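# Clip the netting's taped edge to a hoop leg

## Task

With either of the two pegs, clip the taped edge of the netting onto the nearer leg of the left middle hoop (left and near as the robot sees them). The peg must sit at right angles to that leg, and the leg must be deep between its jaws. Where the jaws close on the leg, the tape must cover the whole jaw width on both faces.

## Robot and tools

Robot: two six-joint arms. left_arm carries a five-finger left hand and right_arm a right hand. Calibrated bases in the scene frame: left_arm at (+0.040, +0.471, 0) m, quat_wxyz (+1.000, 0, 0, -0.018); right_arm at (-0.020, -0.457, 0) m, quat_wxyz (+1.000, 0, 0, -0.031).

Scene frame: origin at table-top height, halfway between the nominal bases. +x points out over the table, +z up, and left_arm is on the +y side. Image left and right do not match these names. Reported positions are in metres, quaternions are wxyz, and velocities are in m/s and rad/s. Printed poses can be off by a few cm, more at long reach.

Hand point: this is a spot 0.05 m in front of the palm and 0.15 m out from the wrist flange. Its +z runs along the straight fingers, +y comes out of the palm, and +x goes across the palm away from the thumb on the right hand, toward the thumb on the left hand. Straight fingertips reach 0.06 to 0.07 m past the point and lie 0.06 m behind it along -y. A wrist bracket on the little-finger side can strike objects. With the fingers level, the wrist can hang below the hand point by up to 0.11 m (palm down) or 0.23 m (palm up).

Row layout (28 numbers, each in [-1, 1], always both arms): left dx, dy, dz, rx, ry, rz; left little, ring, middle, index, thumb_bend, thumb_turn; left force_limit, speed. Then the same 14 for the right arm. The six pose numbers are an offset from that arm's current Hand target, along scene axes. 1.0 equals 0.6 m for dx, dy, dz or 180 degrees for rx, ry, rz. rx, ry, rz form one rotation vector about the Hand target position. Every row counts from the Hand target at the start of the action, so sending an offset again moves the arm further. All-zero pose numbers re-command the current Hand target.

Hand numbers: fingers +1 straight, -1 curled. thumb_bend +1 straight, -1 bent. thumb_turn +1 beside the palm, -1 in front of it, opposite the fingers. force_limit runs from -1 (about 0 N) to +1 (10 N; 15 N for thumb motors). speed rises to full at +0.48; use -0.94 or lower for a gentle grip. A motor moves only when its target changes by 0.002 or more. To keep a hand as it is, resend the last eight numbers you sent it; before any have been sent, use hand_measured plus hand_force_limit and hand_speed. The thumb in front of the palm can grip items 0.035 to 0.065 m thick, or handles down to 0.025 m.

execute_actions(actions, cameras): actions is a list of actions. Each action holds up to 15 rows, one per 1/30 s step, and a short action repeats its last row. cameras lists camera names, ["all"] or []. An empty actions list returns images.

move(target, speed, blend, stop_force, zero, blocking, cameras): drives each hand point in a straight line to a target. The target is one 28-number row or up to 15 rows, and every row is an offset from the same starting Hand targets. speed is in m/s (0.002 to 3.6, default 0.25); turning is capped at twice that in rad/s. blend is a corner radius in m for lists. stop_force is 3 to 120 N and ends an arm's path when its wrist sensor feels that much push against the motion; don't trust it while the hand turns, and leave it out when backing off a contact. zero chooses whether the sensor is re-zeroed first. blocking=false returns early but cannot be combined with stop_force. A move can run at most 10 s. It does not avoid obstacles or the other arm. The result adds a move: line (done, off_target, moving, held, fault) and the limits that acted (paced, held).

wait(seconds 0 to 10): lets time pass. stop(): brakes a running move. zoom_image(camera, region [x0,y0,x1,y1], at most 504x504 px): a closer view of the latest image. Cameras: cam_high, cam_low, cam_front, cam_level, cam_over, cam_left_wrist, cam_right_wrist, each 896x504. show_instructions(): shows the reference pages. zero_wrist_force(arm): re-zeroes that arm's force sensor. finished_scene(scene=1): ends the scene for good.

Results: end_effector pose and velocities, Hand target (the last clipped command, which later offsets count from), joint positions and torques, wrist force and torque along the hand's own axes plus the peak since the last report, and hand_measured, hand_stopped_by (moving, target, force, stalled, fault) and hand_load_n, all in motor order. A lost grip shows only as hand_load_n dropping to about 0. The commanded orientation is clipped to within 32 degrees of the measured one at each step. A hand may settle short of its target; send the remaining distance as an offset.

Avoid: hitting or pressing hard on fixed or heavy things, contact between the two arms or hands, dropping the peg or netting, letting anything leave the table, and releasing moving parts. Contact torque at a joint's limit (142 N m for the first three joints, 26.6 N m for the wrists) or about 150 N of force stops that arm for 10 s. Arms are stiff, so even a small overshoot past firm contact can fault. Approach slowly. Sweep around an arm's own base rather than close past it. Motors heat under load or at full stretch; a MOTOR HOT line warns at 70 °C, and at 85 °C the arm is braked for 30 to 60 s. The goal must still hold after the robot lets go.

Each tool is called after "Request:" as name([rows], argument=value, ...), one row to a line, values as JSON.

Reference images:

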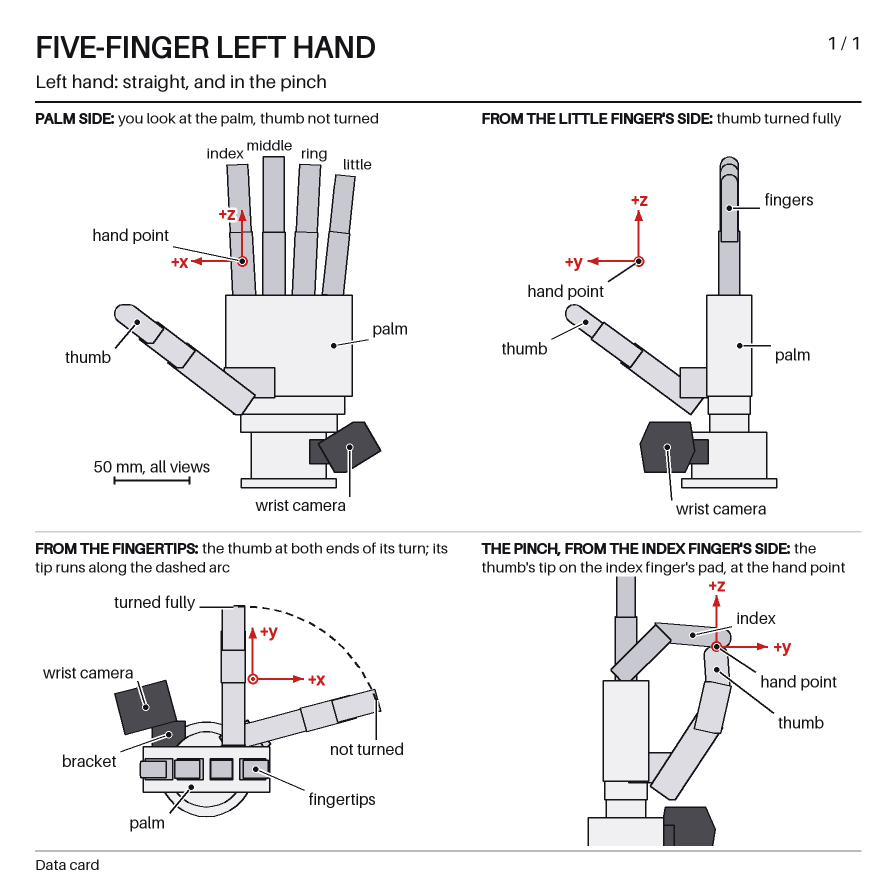

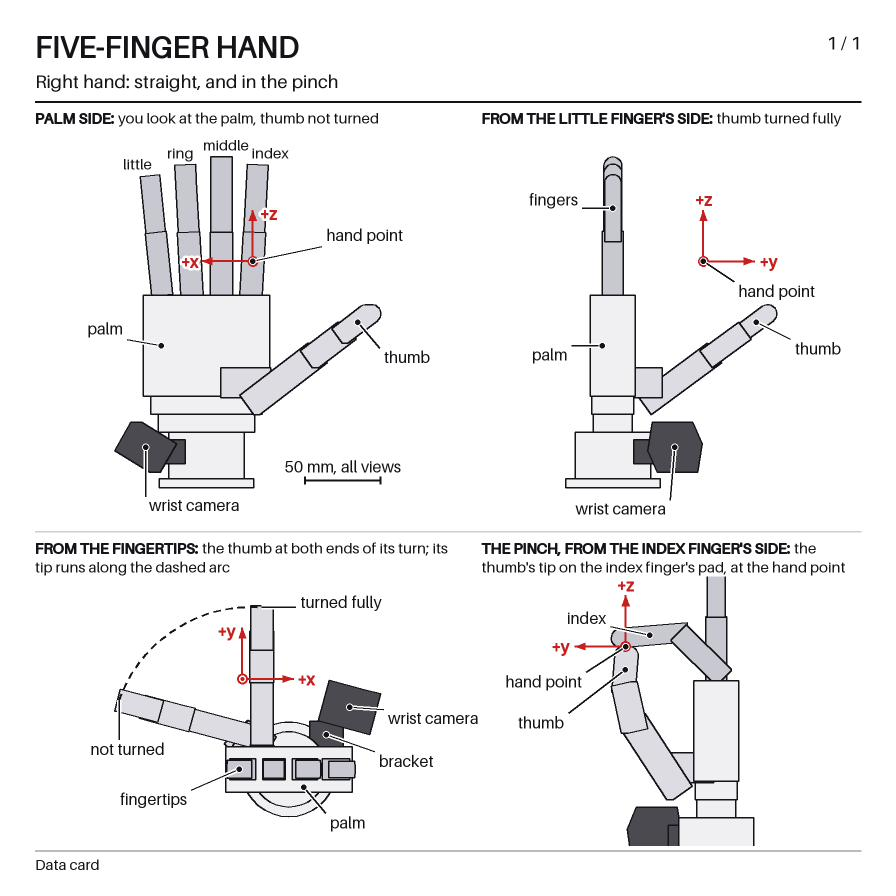

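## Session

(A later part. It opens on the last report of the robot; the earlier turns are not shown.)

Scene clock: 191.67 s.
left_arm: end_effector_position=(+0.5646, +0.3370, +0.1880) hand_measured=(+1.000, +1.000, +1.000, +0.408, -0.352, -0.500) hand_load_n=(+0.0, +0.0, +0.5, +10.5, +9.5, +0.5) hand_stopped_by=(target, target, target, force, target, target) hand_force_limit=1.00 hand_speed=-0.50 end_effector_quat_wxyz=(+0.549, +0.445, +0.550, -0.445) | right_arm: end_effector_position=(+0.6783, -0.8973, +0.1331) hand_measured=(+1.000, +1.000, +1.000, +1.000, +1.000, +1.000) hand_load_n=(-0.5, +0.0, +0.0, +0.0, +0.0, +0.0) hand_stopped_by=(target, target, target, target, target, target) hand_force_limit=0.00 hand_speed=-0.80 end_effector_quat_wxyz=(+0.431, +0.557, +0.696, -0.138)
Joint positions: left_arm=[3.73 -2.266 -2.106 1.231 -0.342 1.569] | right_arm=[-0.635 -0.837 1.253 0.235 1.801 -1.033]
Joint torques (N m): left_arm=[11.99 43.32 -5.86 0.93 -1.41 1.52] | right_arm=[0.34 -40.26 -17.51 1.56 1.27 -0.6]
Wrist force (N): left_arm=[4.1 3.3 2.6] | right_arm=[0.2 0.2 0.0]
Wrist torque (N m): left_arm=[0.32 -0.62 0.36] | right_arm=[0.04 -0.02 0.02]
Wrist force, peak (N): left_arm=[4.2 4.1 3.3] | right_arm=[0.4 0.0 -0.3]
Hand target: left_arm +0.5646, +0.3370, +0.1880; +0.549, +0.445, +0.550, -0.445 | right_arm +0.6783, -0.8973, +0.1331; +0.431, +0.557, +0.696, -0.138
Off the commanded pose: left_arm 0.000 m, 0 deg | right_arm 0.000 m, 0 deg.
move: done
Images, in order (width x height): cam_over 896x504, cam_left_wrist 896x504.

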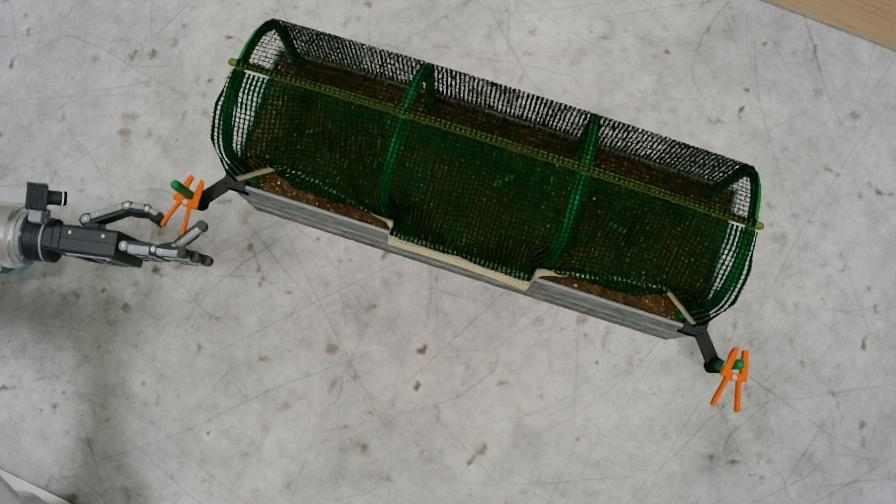

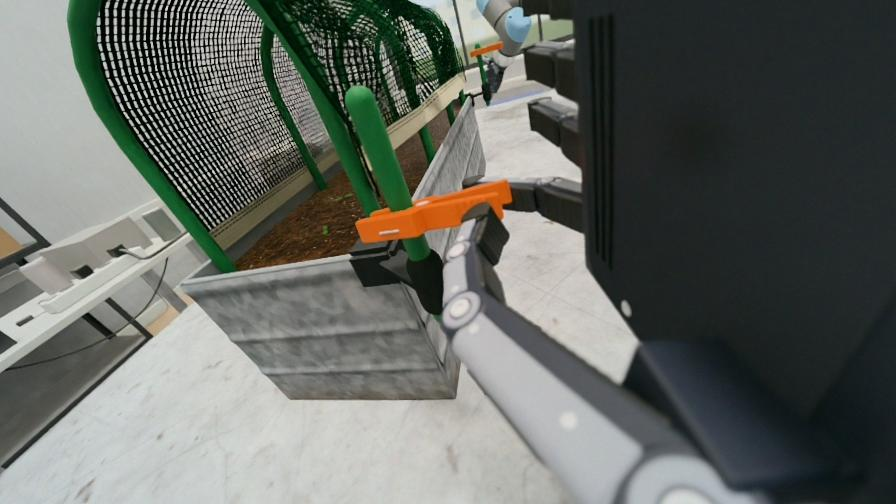

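Request:
move([
  [0,0,0,0,0,0, 1,1,1,0.55,0.0,-0.5, -0.6,-0.6, 0,0,0,0,0,0, 1,1,1,1,1,1,0,-0.8],
  [0.00734,0.00156,0,0,0,0, 1,1,1,0.55,0.0,-0.5, -0.6,-0.6, 0,0,0,0,0,0, 1,1,1,1,1,1,0,-0.8],
  [0.00734,0.00156,0,0,0,0, 1,1,1,0.38,0.0,-0.5, -0.6,-0.8, 0,0,0,0,0,0, 1,1,1,1,1,1,0,-0.8],
], speed=0.05, cameras=["cam_over","cam_left_wrist"])

Request:
zoom_image(camera="cam_over", region=[132, 168, 212, 248])

Scene clock: 194.33 s.
left_arm: end_effector_position=(+0.5690, +0.3380, +0.1880) hand_measured=(+1.000, +1.000, +1.000, +0.552, +0.000, -0.500) hand_load_n=(+0.0, +0.0, +0.0, +18.5, +0.0, +0.0) hand_stopped_by=(target, target, target, force, target, target) hand_force_limit=-0.60 hand_speed=-0.80 end_effector_quat_wxyz=(+0.549, +0.445, +0.550, -0.445) | right_arm: end_effector_position=(+0.6783, -0.8973, +0.1331) hand_measured=(+1.000, +1.000, +1.000, +1.000, +1.000, +1.000) hand_load_n=(+0.0, +0.5, +0.0, +0.0, +0.0, +0.0) hand_stopped_by=(target, target, target, target, target, target) hand_force_limit=0.00 hand_speed=-0.80 end_effector_quat_wxyz=(+0.431, +0.557, +0.696, -0.138)
Joint positions: left_arm=[3.726 -2.27 -2.093 1.222 -0.338 1.569] | right_arm=[-0.635 -0.837 1.253 0.235 1.801 -1.033]
Joint torques (N m): left_arm=[-3.58 27.03 24.66 -3.76 7.2 -0.47] | right_arm=[0.09 -40.05 -17.66 1.49 1.33 -0.5]
Wrist force (N): left_arm=[4.4 -19.3 3.8] | right_arm=[0.1 0.2 -0.1]
Wrist torque (N m): left_arm=[0.36 -0.61 0.57] | right_arm=[0.05 -0.02 0.02]
Wrist force, peak (N): left_arm=[4.4 -19.3 3.8] | right_arm=[0.6 0.3 0.0]
Hand target: left_arm +0.5690, +0.3380, +0.1880; +0.549, +0.445, +0.550, -0.445 | right_arm +0.6783, -0.8973, +0.1331; +0.431, +0.557, +0.696, -0.138
Off the commanded pose: left_arm 0.000 m, 0 deg | right_arm 0.000 m, 0 deg.
move: done
Images, in order (width x height): cam_over 896x504, cam_left_wrist 896x504.

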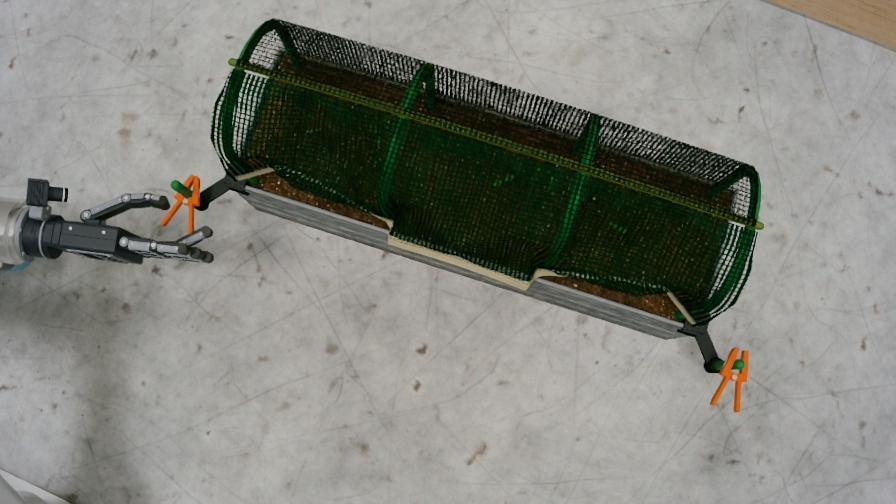

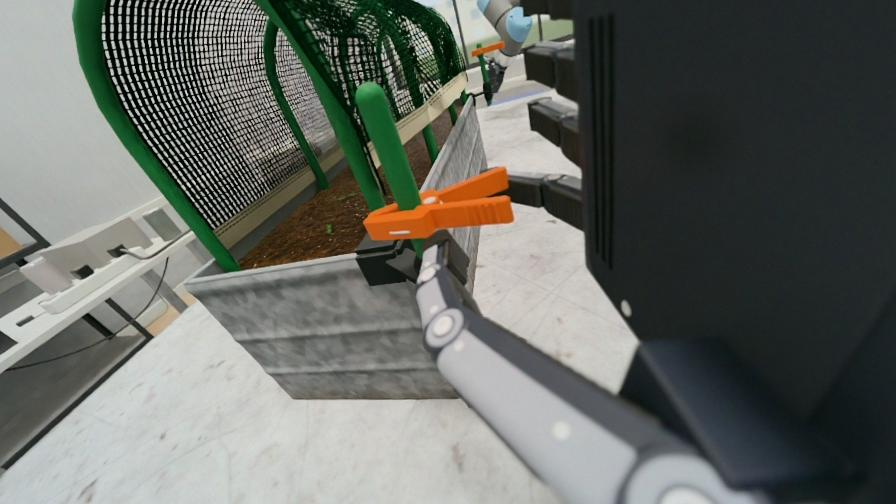

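Scaled by 6.300 from the camera's 896x504 image, which has a finer 1280x720 frame.

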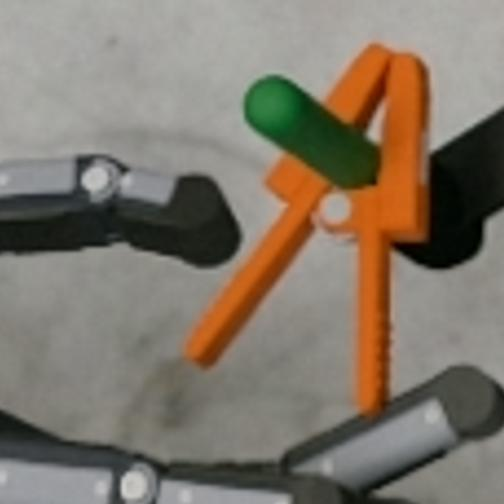

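Request:
move([
  [0,0,0,0,0,0, 1,1,1,0.75,0.0,-0.5, -0.6,-0.3, 0,0,0,0,0,0, 1,1,1,1,1,1,0,-0.8],
  [-0.00287,-0.00021,0,0,0,0, 1,1,1,0.75,0.0,-0.5, -0.6,-0.3, 0,0,0,0,0,0, 1,1,1,1,1,1,0,-0.8],
  [-0.00287,-0.00021,0,0,0,0, 1,1,1,0.40,0.0,-0.5, 0.1,-0.8, 0,0,0,0,0,0, 1,1,1,1,1,1,0,-0.8],
], speed=0.05, cameras=["cam_over","cam_left_wrist"])

Request:
zoom_image(camera="cam_over", region=[132, 168, 212, 248])

Scene clock: 197.03 s.
left_arm: end_effector_position=(+0.5672, +0.3378, +0.1880) hand_measured=(+1.000, +1.000, +1.000, +0.568, +0.000, -0.500) hand_load_n=(+0.0, +0.0, +0.0, +6.5, +0.0, +0.0) hand_stopped_by=(target, target, target, force, target, target) hand_force_limit=0.10 hand_speed=-0.80 end_effector_quat_wxyz=(+0.549, +0.445, +0.550, -0.445) | right_arm: end_effector_position=(+0.6783, -0.8973, +0.1331) hand_measured=(+1.000, +1.000, +1.000, +1.000, +1.000, +1.000) hand_load_n=(+0.0, +0.0, +0.0, +0.0, +0.0, +0.0) hand_stopped_by=(target, target, target, target, target, target) hand_force_limit=0.00 hand_speed=-0.80 end_effector_quat_wxyz=(+0.431, +0.557, +0.696, -0.138)
Joint positions: left_arm=[3.728 -2.269 -2.098 1.226 -0.34 1.569] | right_arm=[-0.635 -0.837 1.253 0.235 1.801 -1.033]
Joint torques (N m): left_arm=[9.81 41.98 -2.54 0.11 2.8 -0.3] | right_arm=[0.34 -40.2 -17.91 1.43 1.47 -0.52]
Wrist force (N): left_arm=[3.7 -4.2 1.9] | right_arm=[0.5 0.3 0.1]
Wrist torque (N m): left_arm=[0.37 -0.60 0.43] | right_arm=[0.05 -0.07 0.04]
Wrist force, peak (N): left_arm=[4.5 -19.3 4.1] | right_arm=[0.5 0.3 0.1]
Hand target: left_arm +0.5672, +0.3378, +0.1880; +0.549, +0.445, +0.550, -0.445 | right_arm +0.6783, -0.8973, +0.1331; +0.431, +0.557, +0.696, -0.138
Off the commanded pose: left_arm 0.000 m, 0 deg | right_arm 0.000 m, 0 deg.
move: done
Images, in order (width x height): cam_over 896x504, cam_left_wrist 896x504.

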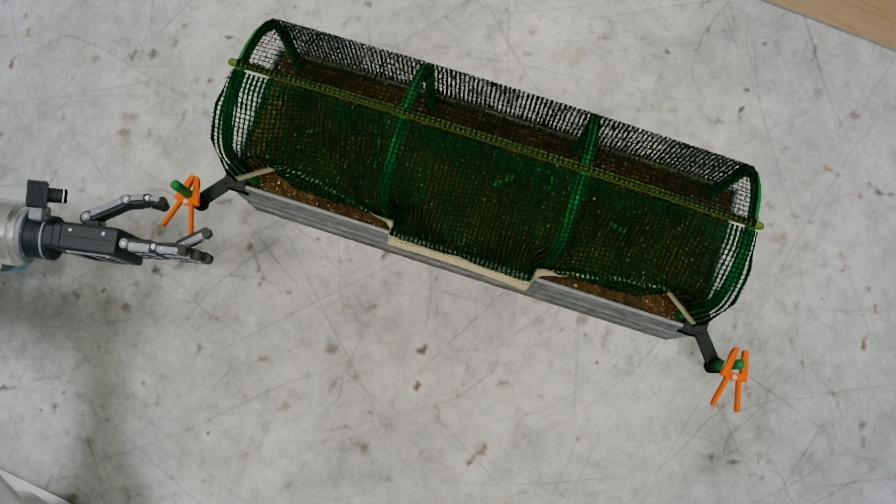

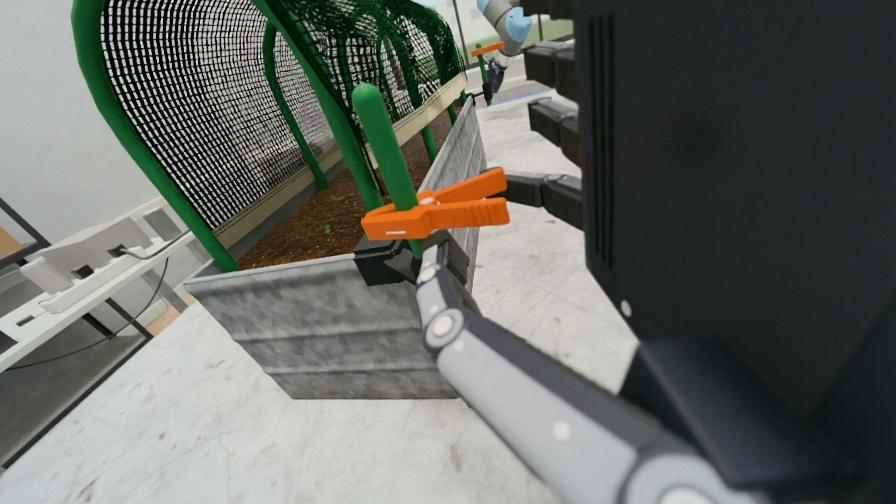

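Scaled by 6.300 from the camera's 896x504 image, which has a finer 1280x720 frame.

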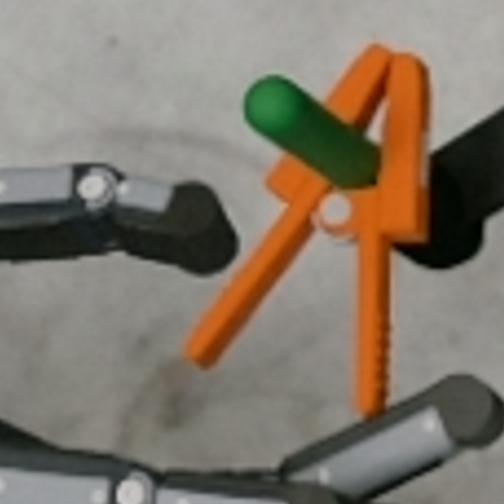

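Request:
move([
  [0,0,0,0,0,0, 1,1,1,0.8,0.2,-0.5, -0.6,-0.3, 0,0,0,0,0,0, 1,1,1,1,1,1,0,-0.8],
  [-0.0055,-0.00283,0,0,0,0.0667, 1,1,1,0.8,0.2,-0.5, -0.6,-0.3, 0,0,0,0,0,0, 1,1,1,1,1,1,0,-0.8],
  [-0.0055,-0.00283,0,0,0,0.0667, 1,1,1,0.4,0.2,-0.5, -0.6,-0.8, 0,0,0,0,0,0, 1,1,1,1,1,1,0,-0.8],
], speed=0.05, cameras=["cam_over","cam_left_wrist"])

Request:
zoom_image(camera="cam_over", region=[132, 168, 212, 248])

Scene clock: 201.20 s.
left_arm: end_effector_position=(+0.5639, +0.3361, +0.1880) hand_measured=(+1.000, +1.000, +1.000, +0.544, +0.200, -0.500) hand_load_n=(+0.0, +0.0, +0.0, +2.5, +0.0, +0.0) hand_stopped_by=(target, target, target, force, target, target) hand_force_limit=-0.60 hand_speed=-0.80 end_effector_quat_wxyz=(+0.593, +0.385, +0.593, -0.385) | right_arm: end_effector_position=(+0.6783, -0.8973, +0.1331) hand_measured=(+1.000, +1.000, +1.000, +1.000, +1.000, +1.000) hand_load_n=(+0.0, +0.0, +0.0, +0.0, +0.0, +0.0) hand_stopped_by=(target, target, target, target, target, target) hand_force_limit=0.00 hand_speed=-0.80 end_effector_quat_wxyz=(+0.431, +0.557, +0.696, -0.138)
Joint positions: left_arm=[3.729 -2.222 -2.256 1.339 -0.132 1.568] | right_arm=[-0.635 -0.837 1.253 0.235 1.801 -1.033]
Joint torques (N m): left_arm=[-8.25 39.17 -6.23 0.95 1.76 -1.61] | right_arm=[1.05 -40.53 -17.07 1.48 1.3 -0.61]
Wrist force (N): left_arm=[4.2 -1.0 0.1] | right_arm=[0.1 0.0 0.1]
Wrist torque (N m): left_arm=[0.31 -0.71 0.47] | right_arm=[0.01 -0.02 0.00]
Wrist force, peak (N): left_arm=[4.1 -4.3 1.7] | right_arm=[-0.2 0.6 0.0]
Hand target: left_arm +0.5639, +0.3361, +0.1880; +0.593, +0.385, +0.593, -0.385 | right_arm +0.6783, -0.8973, +0.1331; +0.431, +0.557, +0.696, -0.138
Off the commanded pose: left_arm 0.000 m, 0 deg | right_arm 0.000 m, 0 deg.
move: done
Images, in order (width x height): cam_over 896x504, cam_left_wrist 896x504.

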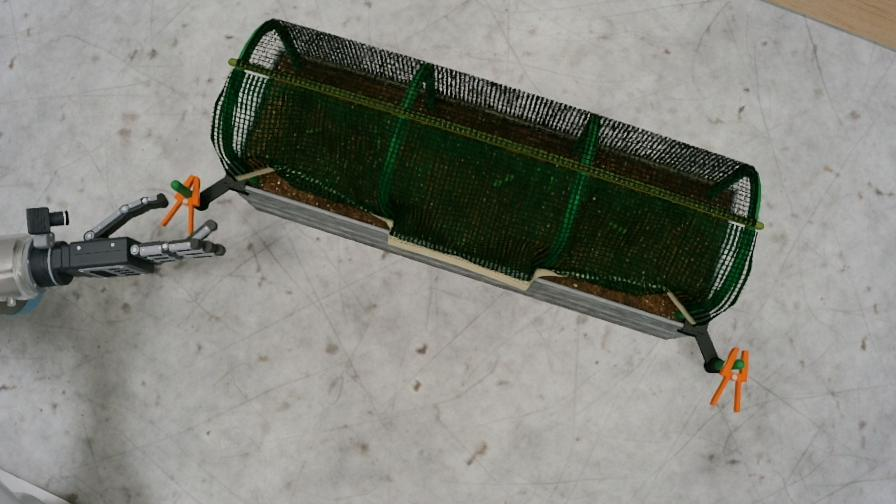

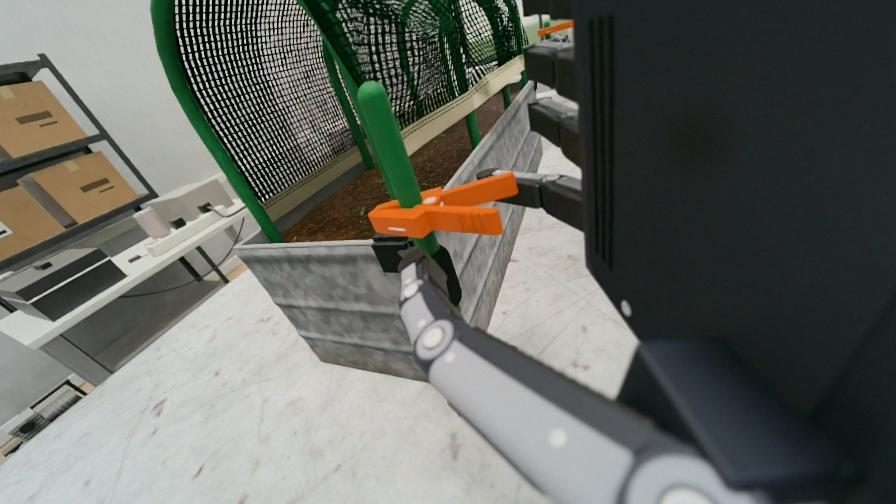

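Scaled by 6.300 from the camera's 896x504 image, which has a finer 1280x720 frame.

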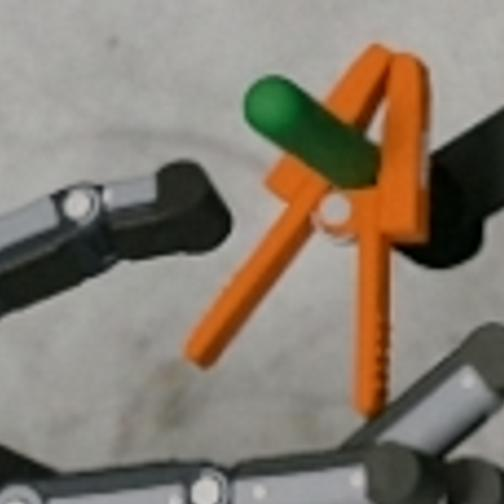

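Request:
move(target=[0,0,0,0,0,0, 1,1,1,0.4,-0.3,-0.5, 1.0,-0.5, 0,0,0,0,0,0, 1,1,1,1,1,1,0,-0.8], cameras=["cam_over","cam_left_wrist"])

Request:
zoom_image(camera="cam_over", region=[132, 168, 212, 248])

Scene clock: 202.30 s.
left_arm: end_effector_position=(+0.5639, +0.3361, +0.1880) hand_measured=(+1.000, +1.000, +1.000, +0.544, -0.294, -0.500) hand_load_n=(+0.0, +0.0, +0.0, +6.5, +8.5, +1.0) hand_stopped_by=(target, target, target, force, target, target) hand_force_limit=1.00 hand_speed=-0.50 end_effector_quat_wxyz=(+0.593, +0.385, +0.593, -0.385) | right_arm: end_effector_position=(+0.6783, -0.8973, +0.1331) hand_measured=(+1.000, +1.000, +1.000, +1.000, +1.000, +1.000) hand_load_n=(+0.0, +0.0, +0.0, +0.0, +0.0, +0.0) hand_stopped_by=(target, target, target, target, target, target) hand_force_limit=0.00 hand_speed=-0.80 end_effector_quat_wxyz=(+0.431, +0.557, +0.696, -0.138)
Joint positions: left_arm=[3.729 -2.222 -2.256 1.339 -0.131 1.568] | right_arm=[-0.635 -0.837 1.253 0.235 1.801 -1.033]
Joint torques (N m): left_arm=[-1.76 40.38 0.23 0.99 -0.35 -1.54] | right_arm=[0.31 -40.21 -17.3 1.47 1.36 -0.51]
Wrist force (N): left_arm=[5.1 5.2 2.4] | right_arm=[0.2 -0.1 -0.1]
Wrist torque (N m): left_arm=[0.34 -0.71 0.42] | right_arm=[-0.01 -0.02 0.01]
Wrist force, peak (N): left_arm=[5.1 5.8 2.3] | right_arm=[0.5 0.5 -0.1]
Hand target: left_arm +0.5639, +0.3361, +0.1880; +0.593, +0.385, +0.593, -0.385 | right_arm +0.6783, -0.8973, +0.1331; +0.431, +0.557, +0.696, -0.138
Off the commanded pose: left_arm 0.000 m, 0 deg | right_arm 0.000 m, 0 deg.
move: done
Images, in order (width x height): cam_over 896x504, cam_left_wrist 896x504.

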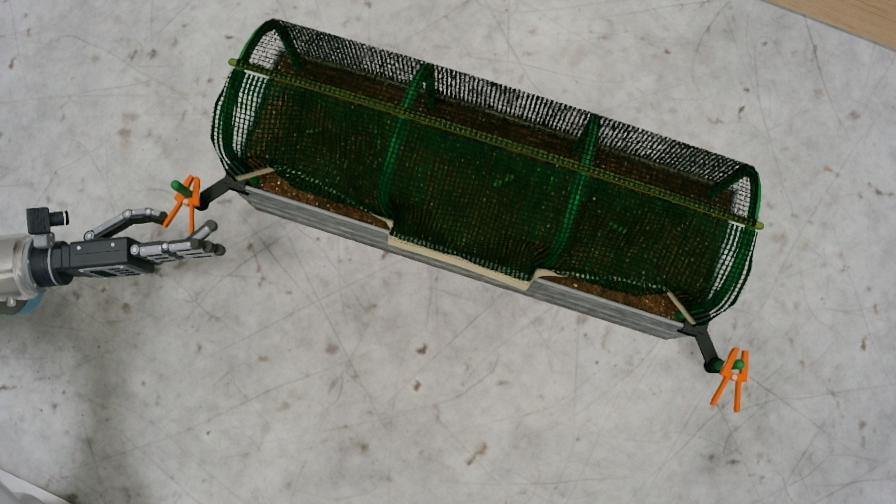

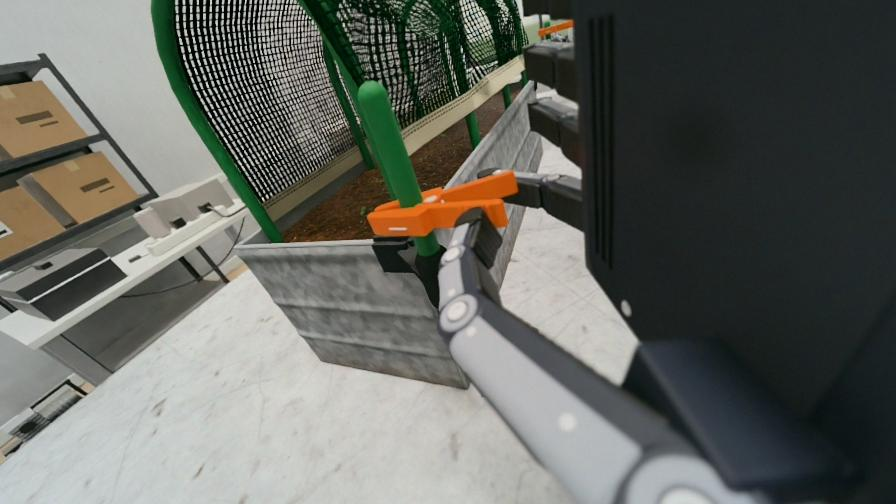

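Scaled by 6.300 from the camera's 896x504 image, which has a finer 1280x720 frame.

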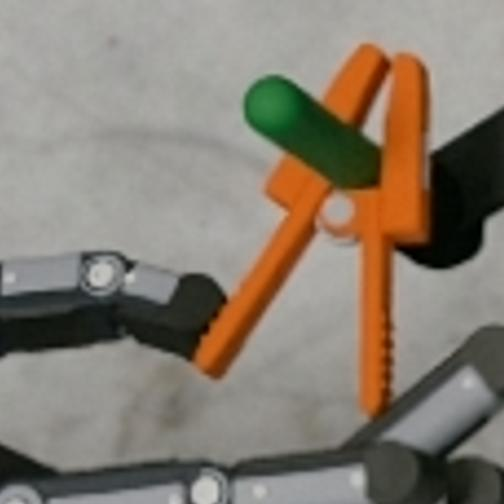

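Request:
move(target=[0,0,0,0,0,0, 1,1,1,0.38,-0.305,-0.5, 1.0,-0.4, 0,0,0,0,0,0, 1,1,1,1,1,1,0,-0.8], cameras=["cam_over","cam_left_wrist"])

Request:
zoom_image(camera="cam_over", region=[132, 168, 212, 248])

Scene clock: 203.03 s.
left_arm: end_effector_position=(+0.5639, +0.3361, +0.1880) hand_measured=(+1.000, +1.000, +1.000, +0.498, -0.296, -0.500) hand_load_n=(+0.0, +0.0, +0.0, +14.0, +10.0, +0.5) hand_stopped_by=(target, target, target, force, target, target) hand_force_limit=1.00 hand_speed=-0.40 end_effector_quat_wxyz=(+0.593, +0.385, +0.593, -0.385) | right_arm: end_effector_position=(+0.6783, -0.8973, +0.1331) hand_measured=(+1.000, +1.000, +1.000, +1.000, +1.000, +1.000) hand_load_n=(+0.0, +0.0, +0.0, +0.0, +0.0, +0.0) hand_stopped_by=(target, target, target, target, target, target) hand_force_limit=0.00 hand_speed=-0.80 end_effector_quat_wxyz=(+0.431, +0.557, +0.696, -0.138)
Joint positions: left_arm=[3.729 -2.222 -2.256 1.339 -0.132 1.568] | right_arm=[-0.635 -0.837 1.253 0.235 1.801 -1.033]
Joint torques (N m): left_arm=[2.51 39.23 3.72 0.42 3.53 -0.8] | right_arm=[-0.53 -40.36 -17.33 1.45 1.43 -0.58]
Wrist force (N): left_arm=[5.2 -4.5 3.3] | right_arm=[-0.1 0.1 -0.3]
Wrist torque (N m): left_arm=[0.39 -0.67 0.48] | right_arm=[0.03 0.02 0.00]
Wrist force, peak (N): left_arm=[5.4 -5.0 3.6] | right_arm=[-0.1 0.5 -0.1]
Hand target: left_arm +0.5639, +0.3361, +0.1880; +0.593, +0.385, +0.593, -0.385 | right_arm +0.6783, -0.8973, +0.1331; +0.431, +0.557, +0.696, -0.138
Off the commanded pose: left_arm 0.000 m, 0 deg | right_arm 0.000 m, 0 deg.
move: done
Images, in order (width x height): cam_over 896x504, cam_left_wrist 896x504.

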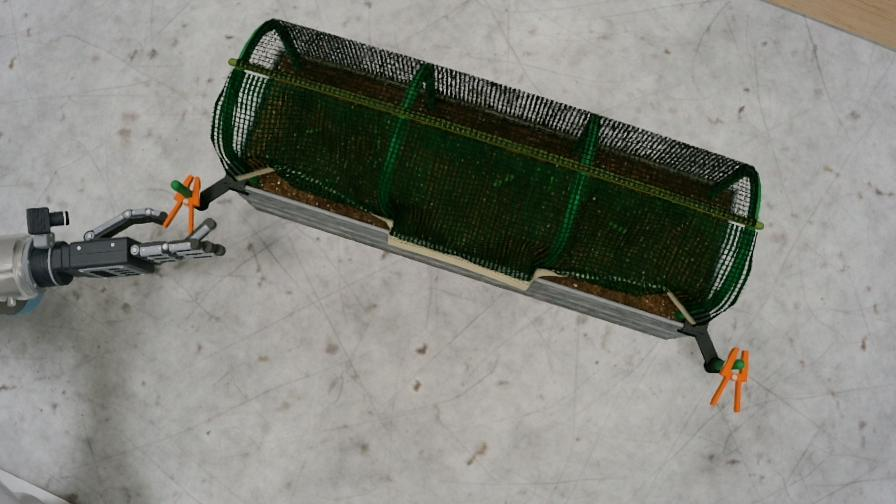

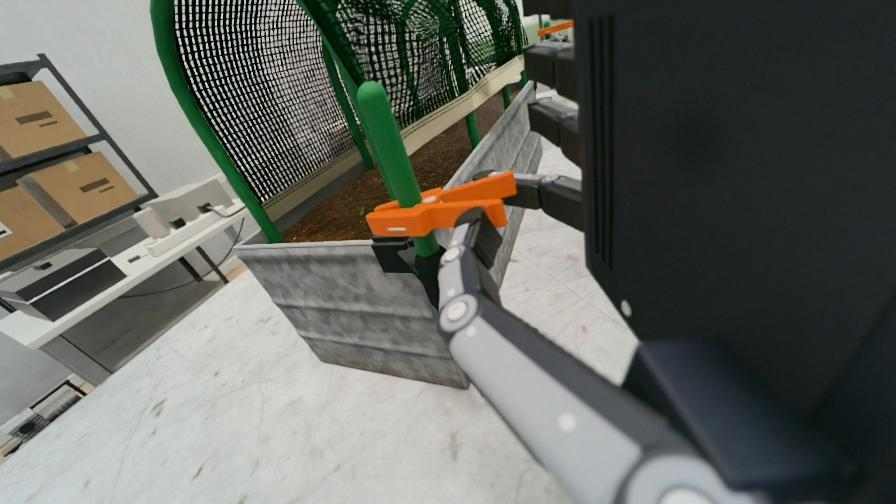

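Scaled by 6.300 from the camera's 896x504 image, which has a finer 1280x720 frame.

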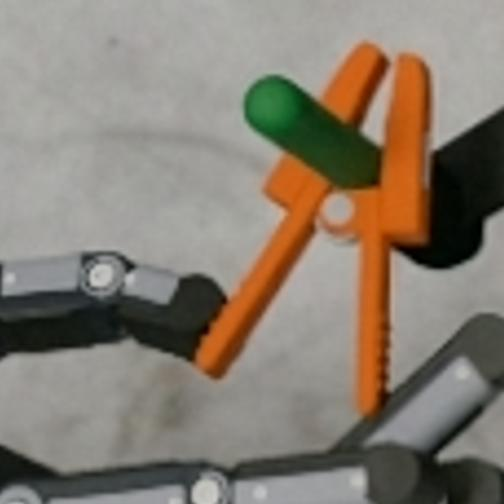

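Request:
move([
  [-0.0023,-0.0010,0,0,0,0, 1,1,1,0.38,-0.305,-0.5, 1.0,-0.4, 0,0,0,0,0,0, 1,1,1,1,1,1,0,-0.8],
  [-0.0023,-0.0010,0,0,0,0, 1,1,1,0.36,-0.31,-0.5, 1.0,-0.3, 0,0,0,0,0,0, 1,1,1,1,1,1,0,-0.8],
], speed=0.02, cameras=[])

Request:
move([
  [-0.0015,-0.0007,0,0,0,0, 1,1,1,0.36,-0.31,-0.5, 1.0,-0.3, 0,0,0,0,0,0, 1,1,1,1,1,1,0,-0.8],
  [-0.0015,-0.0007,0,0,0,0, 1,1,1,0.34,-0.315,-0.5, 1.0,-0.3, 0,0,0,0,0,0, 1,1,1,1,1,1,0,-0.8],
], speed=0.02, cameras=["cam_over","cam_left_wrist"])

Request:
zoom_image(camera="cam_over", region=[132, 168, 212, 248])

Scene clock: 204.67 s.
left_arm: end_effector_position=(+0.5626, +0.3355, +0.1880) hand_measured=(+1.000, +1.000, +1.000, +0.448, -0.302, -0.500) hand_load_n=(+0.0, +0.0, +0.0, +16.0, +10.5, +0.5) hand_stopped_by=(target, target, target, force, target, target) hand_force_limit=1.00 hand_speed=-0.30 end_effector_quat_wxyz=(+0.593, +0.385, +0.593, -0.385) | right_arm: end_effector_position=(+0.6783, -0.8973, +0.1331) hand_measured=(+1.000, +1.000, +1.000, +1.000, +1.000, +1.000) hand_load_n=(+0.0, +0.0, +0.0, +0.0, +0.0, +0.0) hand_stopped_by=(target, target, target, target, target, target) hand_force_limit=0.00 hand_speed=-0.80 end_effector_quat_wxyz=(+0.431, +0.557, +0.696, -0.138)
Joint positions: left_arm=[3.729 -2.22 -2.26 1.342 -0.132 1.568] | right_arm=[-0.635 -0.837 1.253 0.235 1.801 -1.033]
Joint torques (N m): left_arm=[12.69 39.46 -5.39 0.93 4.1 0.27] | right_arm=[0.24 -40.08 -16.68 1.52 1.43 -0.51]
Wrist force (N): left_arm=[5.1 -6.3 2.6] | right_arm=[-0.1 0.0 -0.3]
Wrist torque (N m): left_arm=[0.41 -0.65 0.50] | right_arm=[0.03 0.02 -0.01]
Wrist force, peak (N): left_arm=[5.2 -6.8 3.2] | right_arm=[0.1 0.3 -0.5]
Hand target: left_arm +0.5626, +0.3355, +0.1880; +0.593, +0.385, +0.593, -0.385 | right_arm +0.6783, -0.8973, +0.1331; +0.431, +0.557, +0.696, -0.138
Off the commanded pose: left_arm 0.000 m, 0 deg | right_arm 0.000 m, 0 deg.
move: done
No camera images: "cameras" was empty.

Scene clock: 205.87 s.
left_arm: end_effector_position=(+0.5617, +0.3351, +0.1880) hand_measured=(+1.000, +1.000, +1.000, +0.448, -0.306, -0.500) hand_load_n=(+0.0, +0.0, +0.0, +12.5, +10.5, +0.0) hand_stopped_by=(target, target, target, force, target, target) hand_force_limit=1.00 hand_speed=-0.30 end_effector_quat_wxyz=(+0.593, +0.385, +0.593, -0.385) | right_arm: end_effector_position=(+0.6783, -0.8973, +0.1331) hand_measured=(+1.000, +1.000, +1.000, +1.000, +1.000, +1.000) hand_load_n=(+0.0, +0.0, -0.5, +0.0, +0.0, +0.0) hand_stopped_by=(target, target, target, target, target, target) hand_force_limit=0.00 hand_speed=-0.80 end_effector_quat_wxyz=(+0.431, +0.557, +0.696, -0.138)
Joint positions: left_arm=[3.73 -2.22 -2.263 1.344 -0.132 1.568] | right_arm=[-0.635 -0.837 1.253 0.235 1.801 -1.033]
Joint torques (N m): left_arm=[11.84 39.94 -7.16 1.28 -0.51 -0.93] | right_arm=[0.59 -40.3 -17.02 1.57 1.43 -0.55]
Wrist force (N): left_arm=[5.0 0.2 2.9] | right_arm=[0.2 0.1 0.0]
Wrist torque (N m): left_arm=[0.38 -0.69 0.46] | right_arm=[0.02 -0.03 0.01]
Wrist force, peak (N): left_arm=[5.1 -6.5 2.6] | right_arm=[0.2 0.6 0.2]
Hand target: left_arm +0.5617, +0.3351, +0.1880; +0.593, +0.385, +0.593, -0.385 | right_arm +0.6783, -0.8973, +0.1331; +0.431, +0.557, +0.696, -0.138
Off the commanded pose: left_arm 0.000 m, 0 deg | right_arm 0.000 m, 0 deg.
move: done
Images, in order (width x height): cam_over 896x504, cam_left_wrist 896x504.

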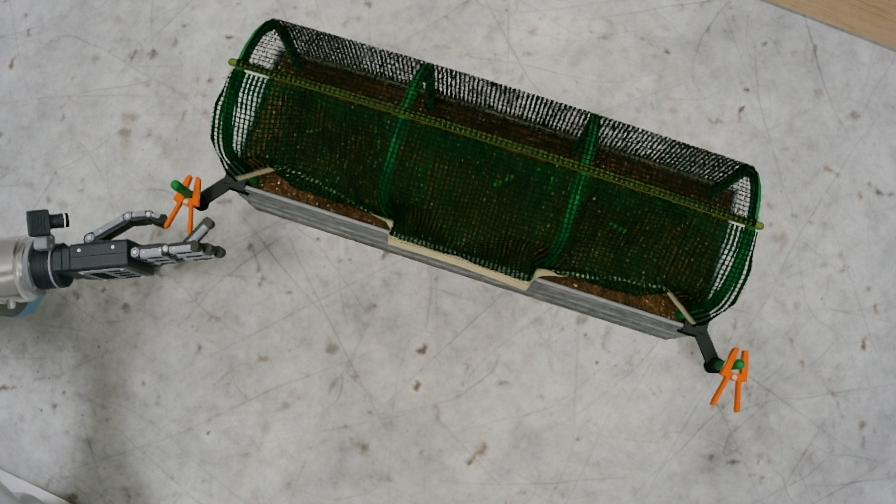

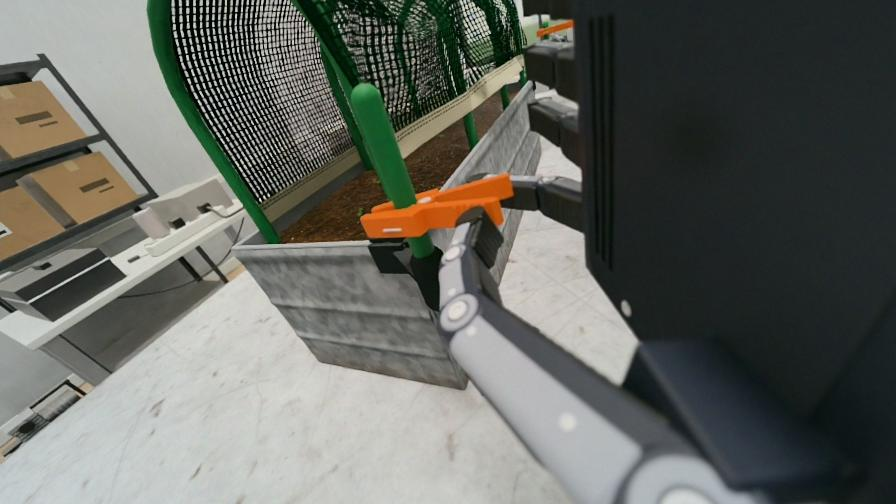

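Scaled by 6.300 from the camera's 896x504 image, which has a finer 1280x720 frame.

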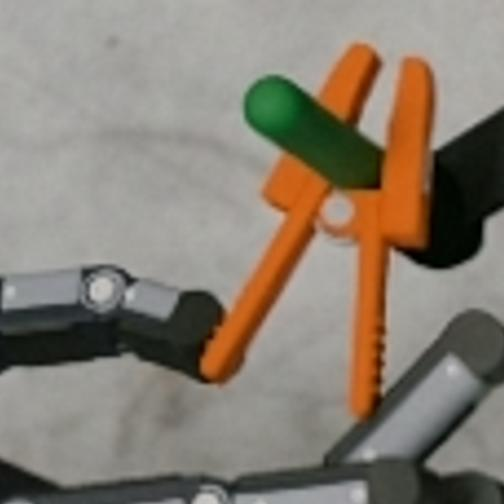

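Request:
move([
  [0,0,0,0,0,0, 1,1,1,0.65,0.1,-0.5, -0.6,-0.3, 0,0,0,0,0,0, 1,1,1,1,1,1,0,-0.8],
  [0.0066,-0.0025,0,0,0,0, 1,1,1,0.65,0.1,-0.5, -0.6,-0.3, 0,0,0,0,0,0, 1,1,1,1,1,1,0,-0.8],
  [0.0066,-0.0025,0,0,0,0, 1,1,1,0.38,0.1,-0.5, -0.4,-0.8, 0,0,0,0,0,0, 1,1,1,1,1,1,0,-0.8],
], speed=0.05, cameras=["cam_over","cam_left_wrist"])

Request:
zoom_image(camera="cam_over", region=[132, 168, 212, 248])

Scene clock: 208.67 s.
left_arm: end_effector_position=(+0.5656, +0.3336, +0.1880) hand_measured=(+1.000, +1.000, +1.000, +0.560, +0.100, -0.500) hand_load_n=(+0.0, +0.5, +0.0, +3.0, +0.0, +0.0) hand_stopped_by=(target, target, target, force, target, target) hand_force_limit=-0.40 hand_speed=-0.80 end_effector_quat_wxyz=(+0.593, +0.385, +0.593, -0.385) | right_arm: end_effector_position=(+0.6783, -0.8973, +0.1331) hand_measured=(+1.000, +1.000, +1.000, +1.000, +1.000, +1.000) hand_load_n=(+0.0, +0.0, +0.0, +0.0, +0.0, +0.0) hand_stopped_by=(target, target, target, target, target, target) hand_force_limit=0.00 hand_speed=-0.80 end_effector_quat_wxyz=(+0.431, +0.557, +0.696, -0.138)
Joint positions: left_arm=[3.72 -2.222 -2.253 1.336 -0.123 1.568] | right_arm=[-0.635 -0.837 1.253 0.235 1.801 -1.033]
Joint torques (N m): left_arm=[-8.67 22.76 17.72 -2.26 2.85 1.62] | right_arm=[0.73 -40.25 -17.08 1.41 1.49 -0.47]
Wrist force (N): left_arm=[4.1 -2.2 0.4] | right_arm=[0.0 -0.2 -0.1]
Wrist torque (N m): left_arm=[0.32 -0.65 0.46] | right_arm=[-0.02 0.00 -0.01]
Wrist force, peak (N): left_arm=[5.1 0.2 2.7] | right_arm=[0.5 0.1 0.2]
Hand target: left_arm +0.5656, +0.3336, +0.1880; +0.593, +0.385, +0.593, -0.385 | right_arm +0.6783, -0.8973, +0.1331; +0.431, +0.557, +0.696, -0.138
Off the commanded pose: left_arm 0.000 m, 0 deg | right_arm 0.000 m, 0 deg.
move: done
Images, in order (width x height): cam_over 896x504, cam_left_wrist 896x504.

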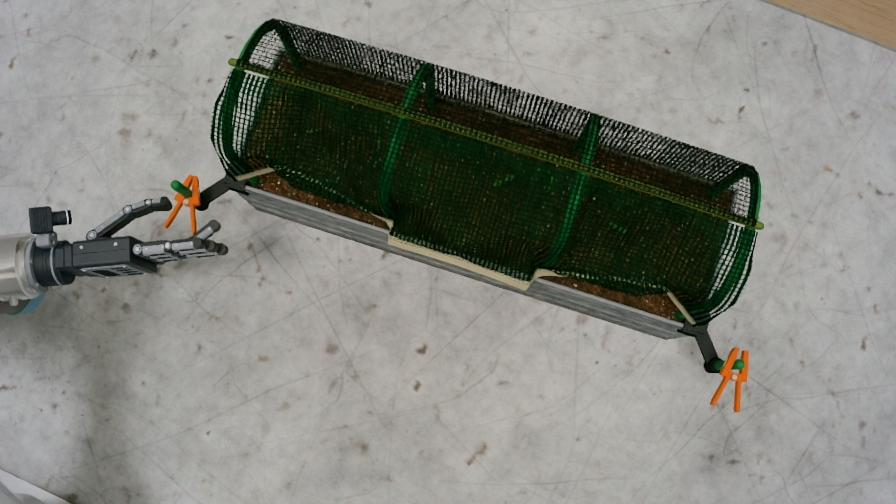

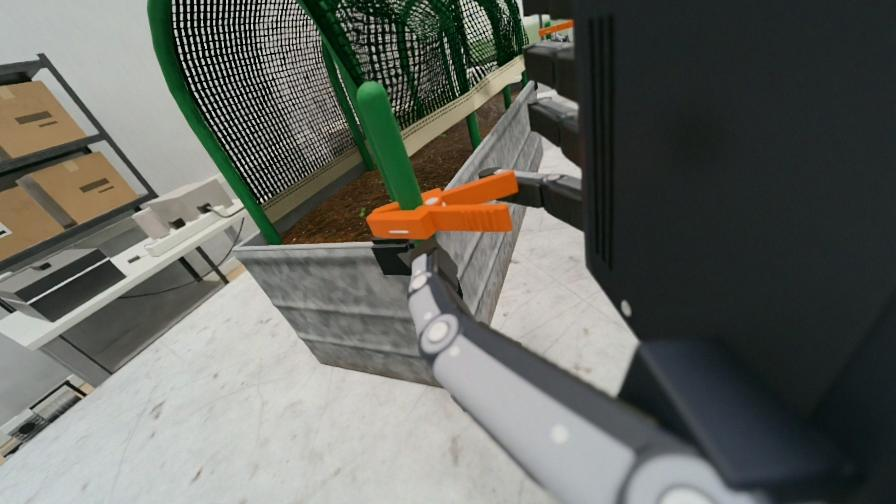

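Scaled by 6.300 from the camera's 896x504 image, which has a finer 1280x720 frame.

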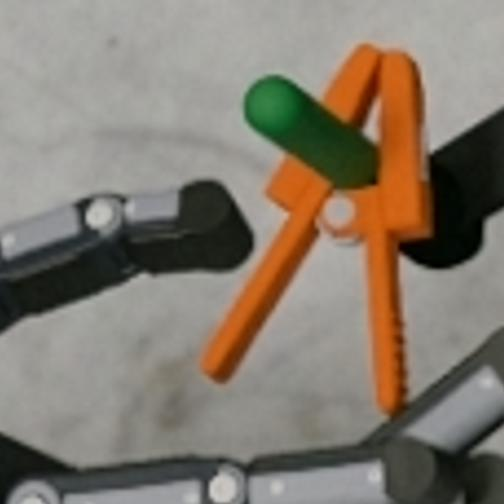

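Request:
move(target=[0,0,0,0,0,0, 1,1,1,0.40,0.1,-0.5, 0.7,-0.8, 0,0,0,0,0,0, 1,1,1,1,1,1,0,-0.8], cameras=["cam_over"])

Request:
zoom_image(camera="cam_over", region=[132, 168, 212, 248])

Scene clock: 209.63 s.
left_arm: end_effector_position=(+0.5656, +0.3336, +0.1880) hand_measured=(+1.000, +1.000, +1.000, +0.400, +0.100, -0.500) hand_load_n=(+0.0, +0.0, +0.0, +3.0, +0.0, +0.0) hand_stopped_by=(target, target, target, target, target, target) hand_force_limit=0.70 hand_speed=-0.80 end_effector_quat_wxyz=(+0.593, +0.385, +0.593, -0.385) | right_arm: end_effector_position=(+0.6783, -0.8973, +0.1331) hand_measured=(+1.000, +1.000, +1.000, +1.000, +1.000, +1.000) hand_load_n=(+0.5, +0.0, +0.0, +0.0, +0.0, +0.0) hand_stopped_by=(target, target, target, target, target, target) hand_force_limit=0.00 hand_speed=-0.80 end_effector_quat_wxyz=(+0.431, +0.557, +0.696, -0.138)
Joint positions: left_arm=[3.72 -2.222 -2.253 1.336 -0.123 1.568] | right_arm=[-0.635 -0.837 1.253 0.235 1.801 -1.033]
Joint torques (N m): left_arm=[-5 23.61 18.74 -2.09 2.59 1.77] | right_arm=[-0.01 -40.5 -16.8 1.43 1.44 -0.45]
Wrist force (N): left_arm=[4.2 -2.2 1.3] | right_arm=[-0.1 0.0 0.1]
Wrist torque (N m): left_arm=[0.26 -0.64 0.46] | right_arm=[0.00 0.00 -0.01]
Wrist force, peak (N): left_arm=[4.3 -7.4 1.2] | right_arm=[0.5 0.1 -0.1]
Hand target: left_arm +0.5656, +0.3336, +0.1880; +0.593, +0.385, +0.593, -0.385 | right_arm +0.6783, -0.8973, +0.1331; +0.431, +0.557, +0.696, -0.138
Off the commanded pose: left_arm 0.000 m, 0 deg | right_arm 0.000 m, 0 deg.
move: done
Images, in order (width x height): cam_over 896x504.

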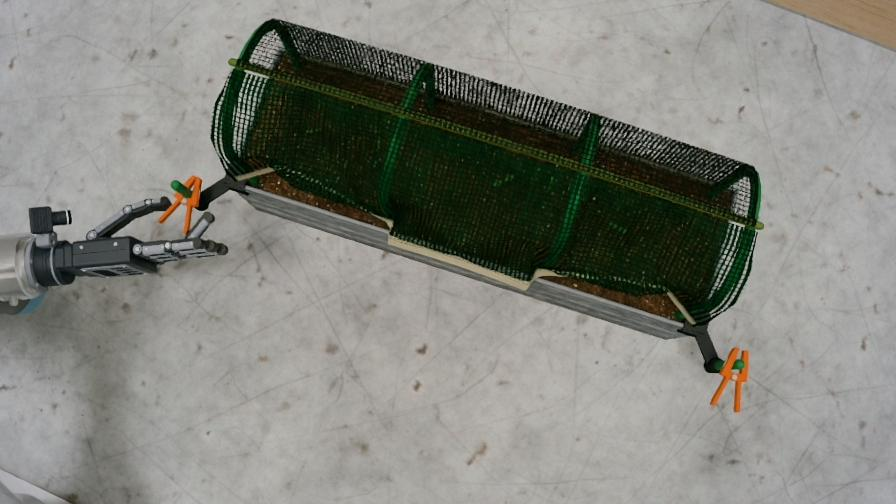

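Scaled by 6.300 from the camera's 896x504 image, which has a finer 1280x720 frame.

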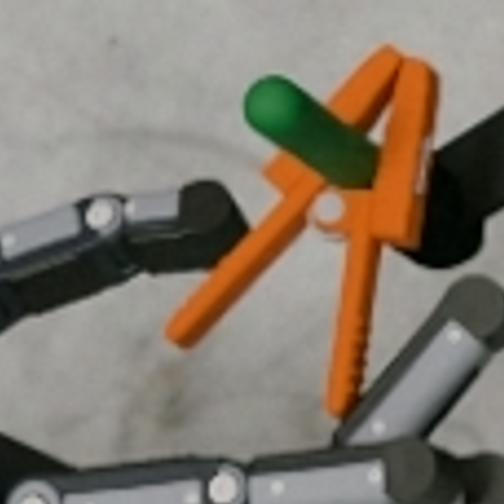

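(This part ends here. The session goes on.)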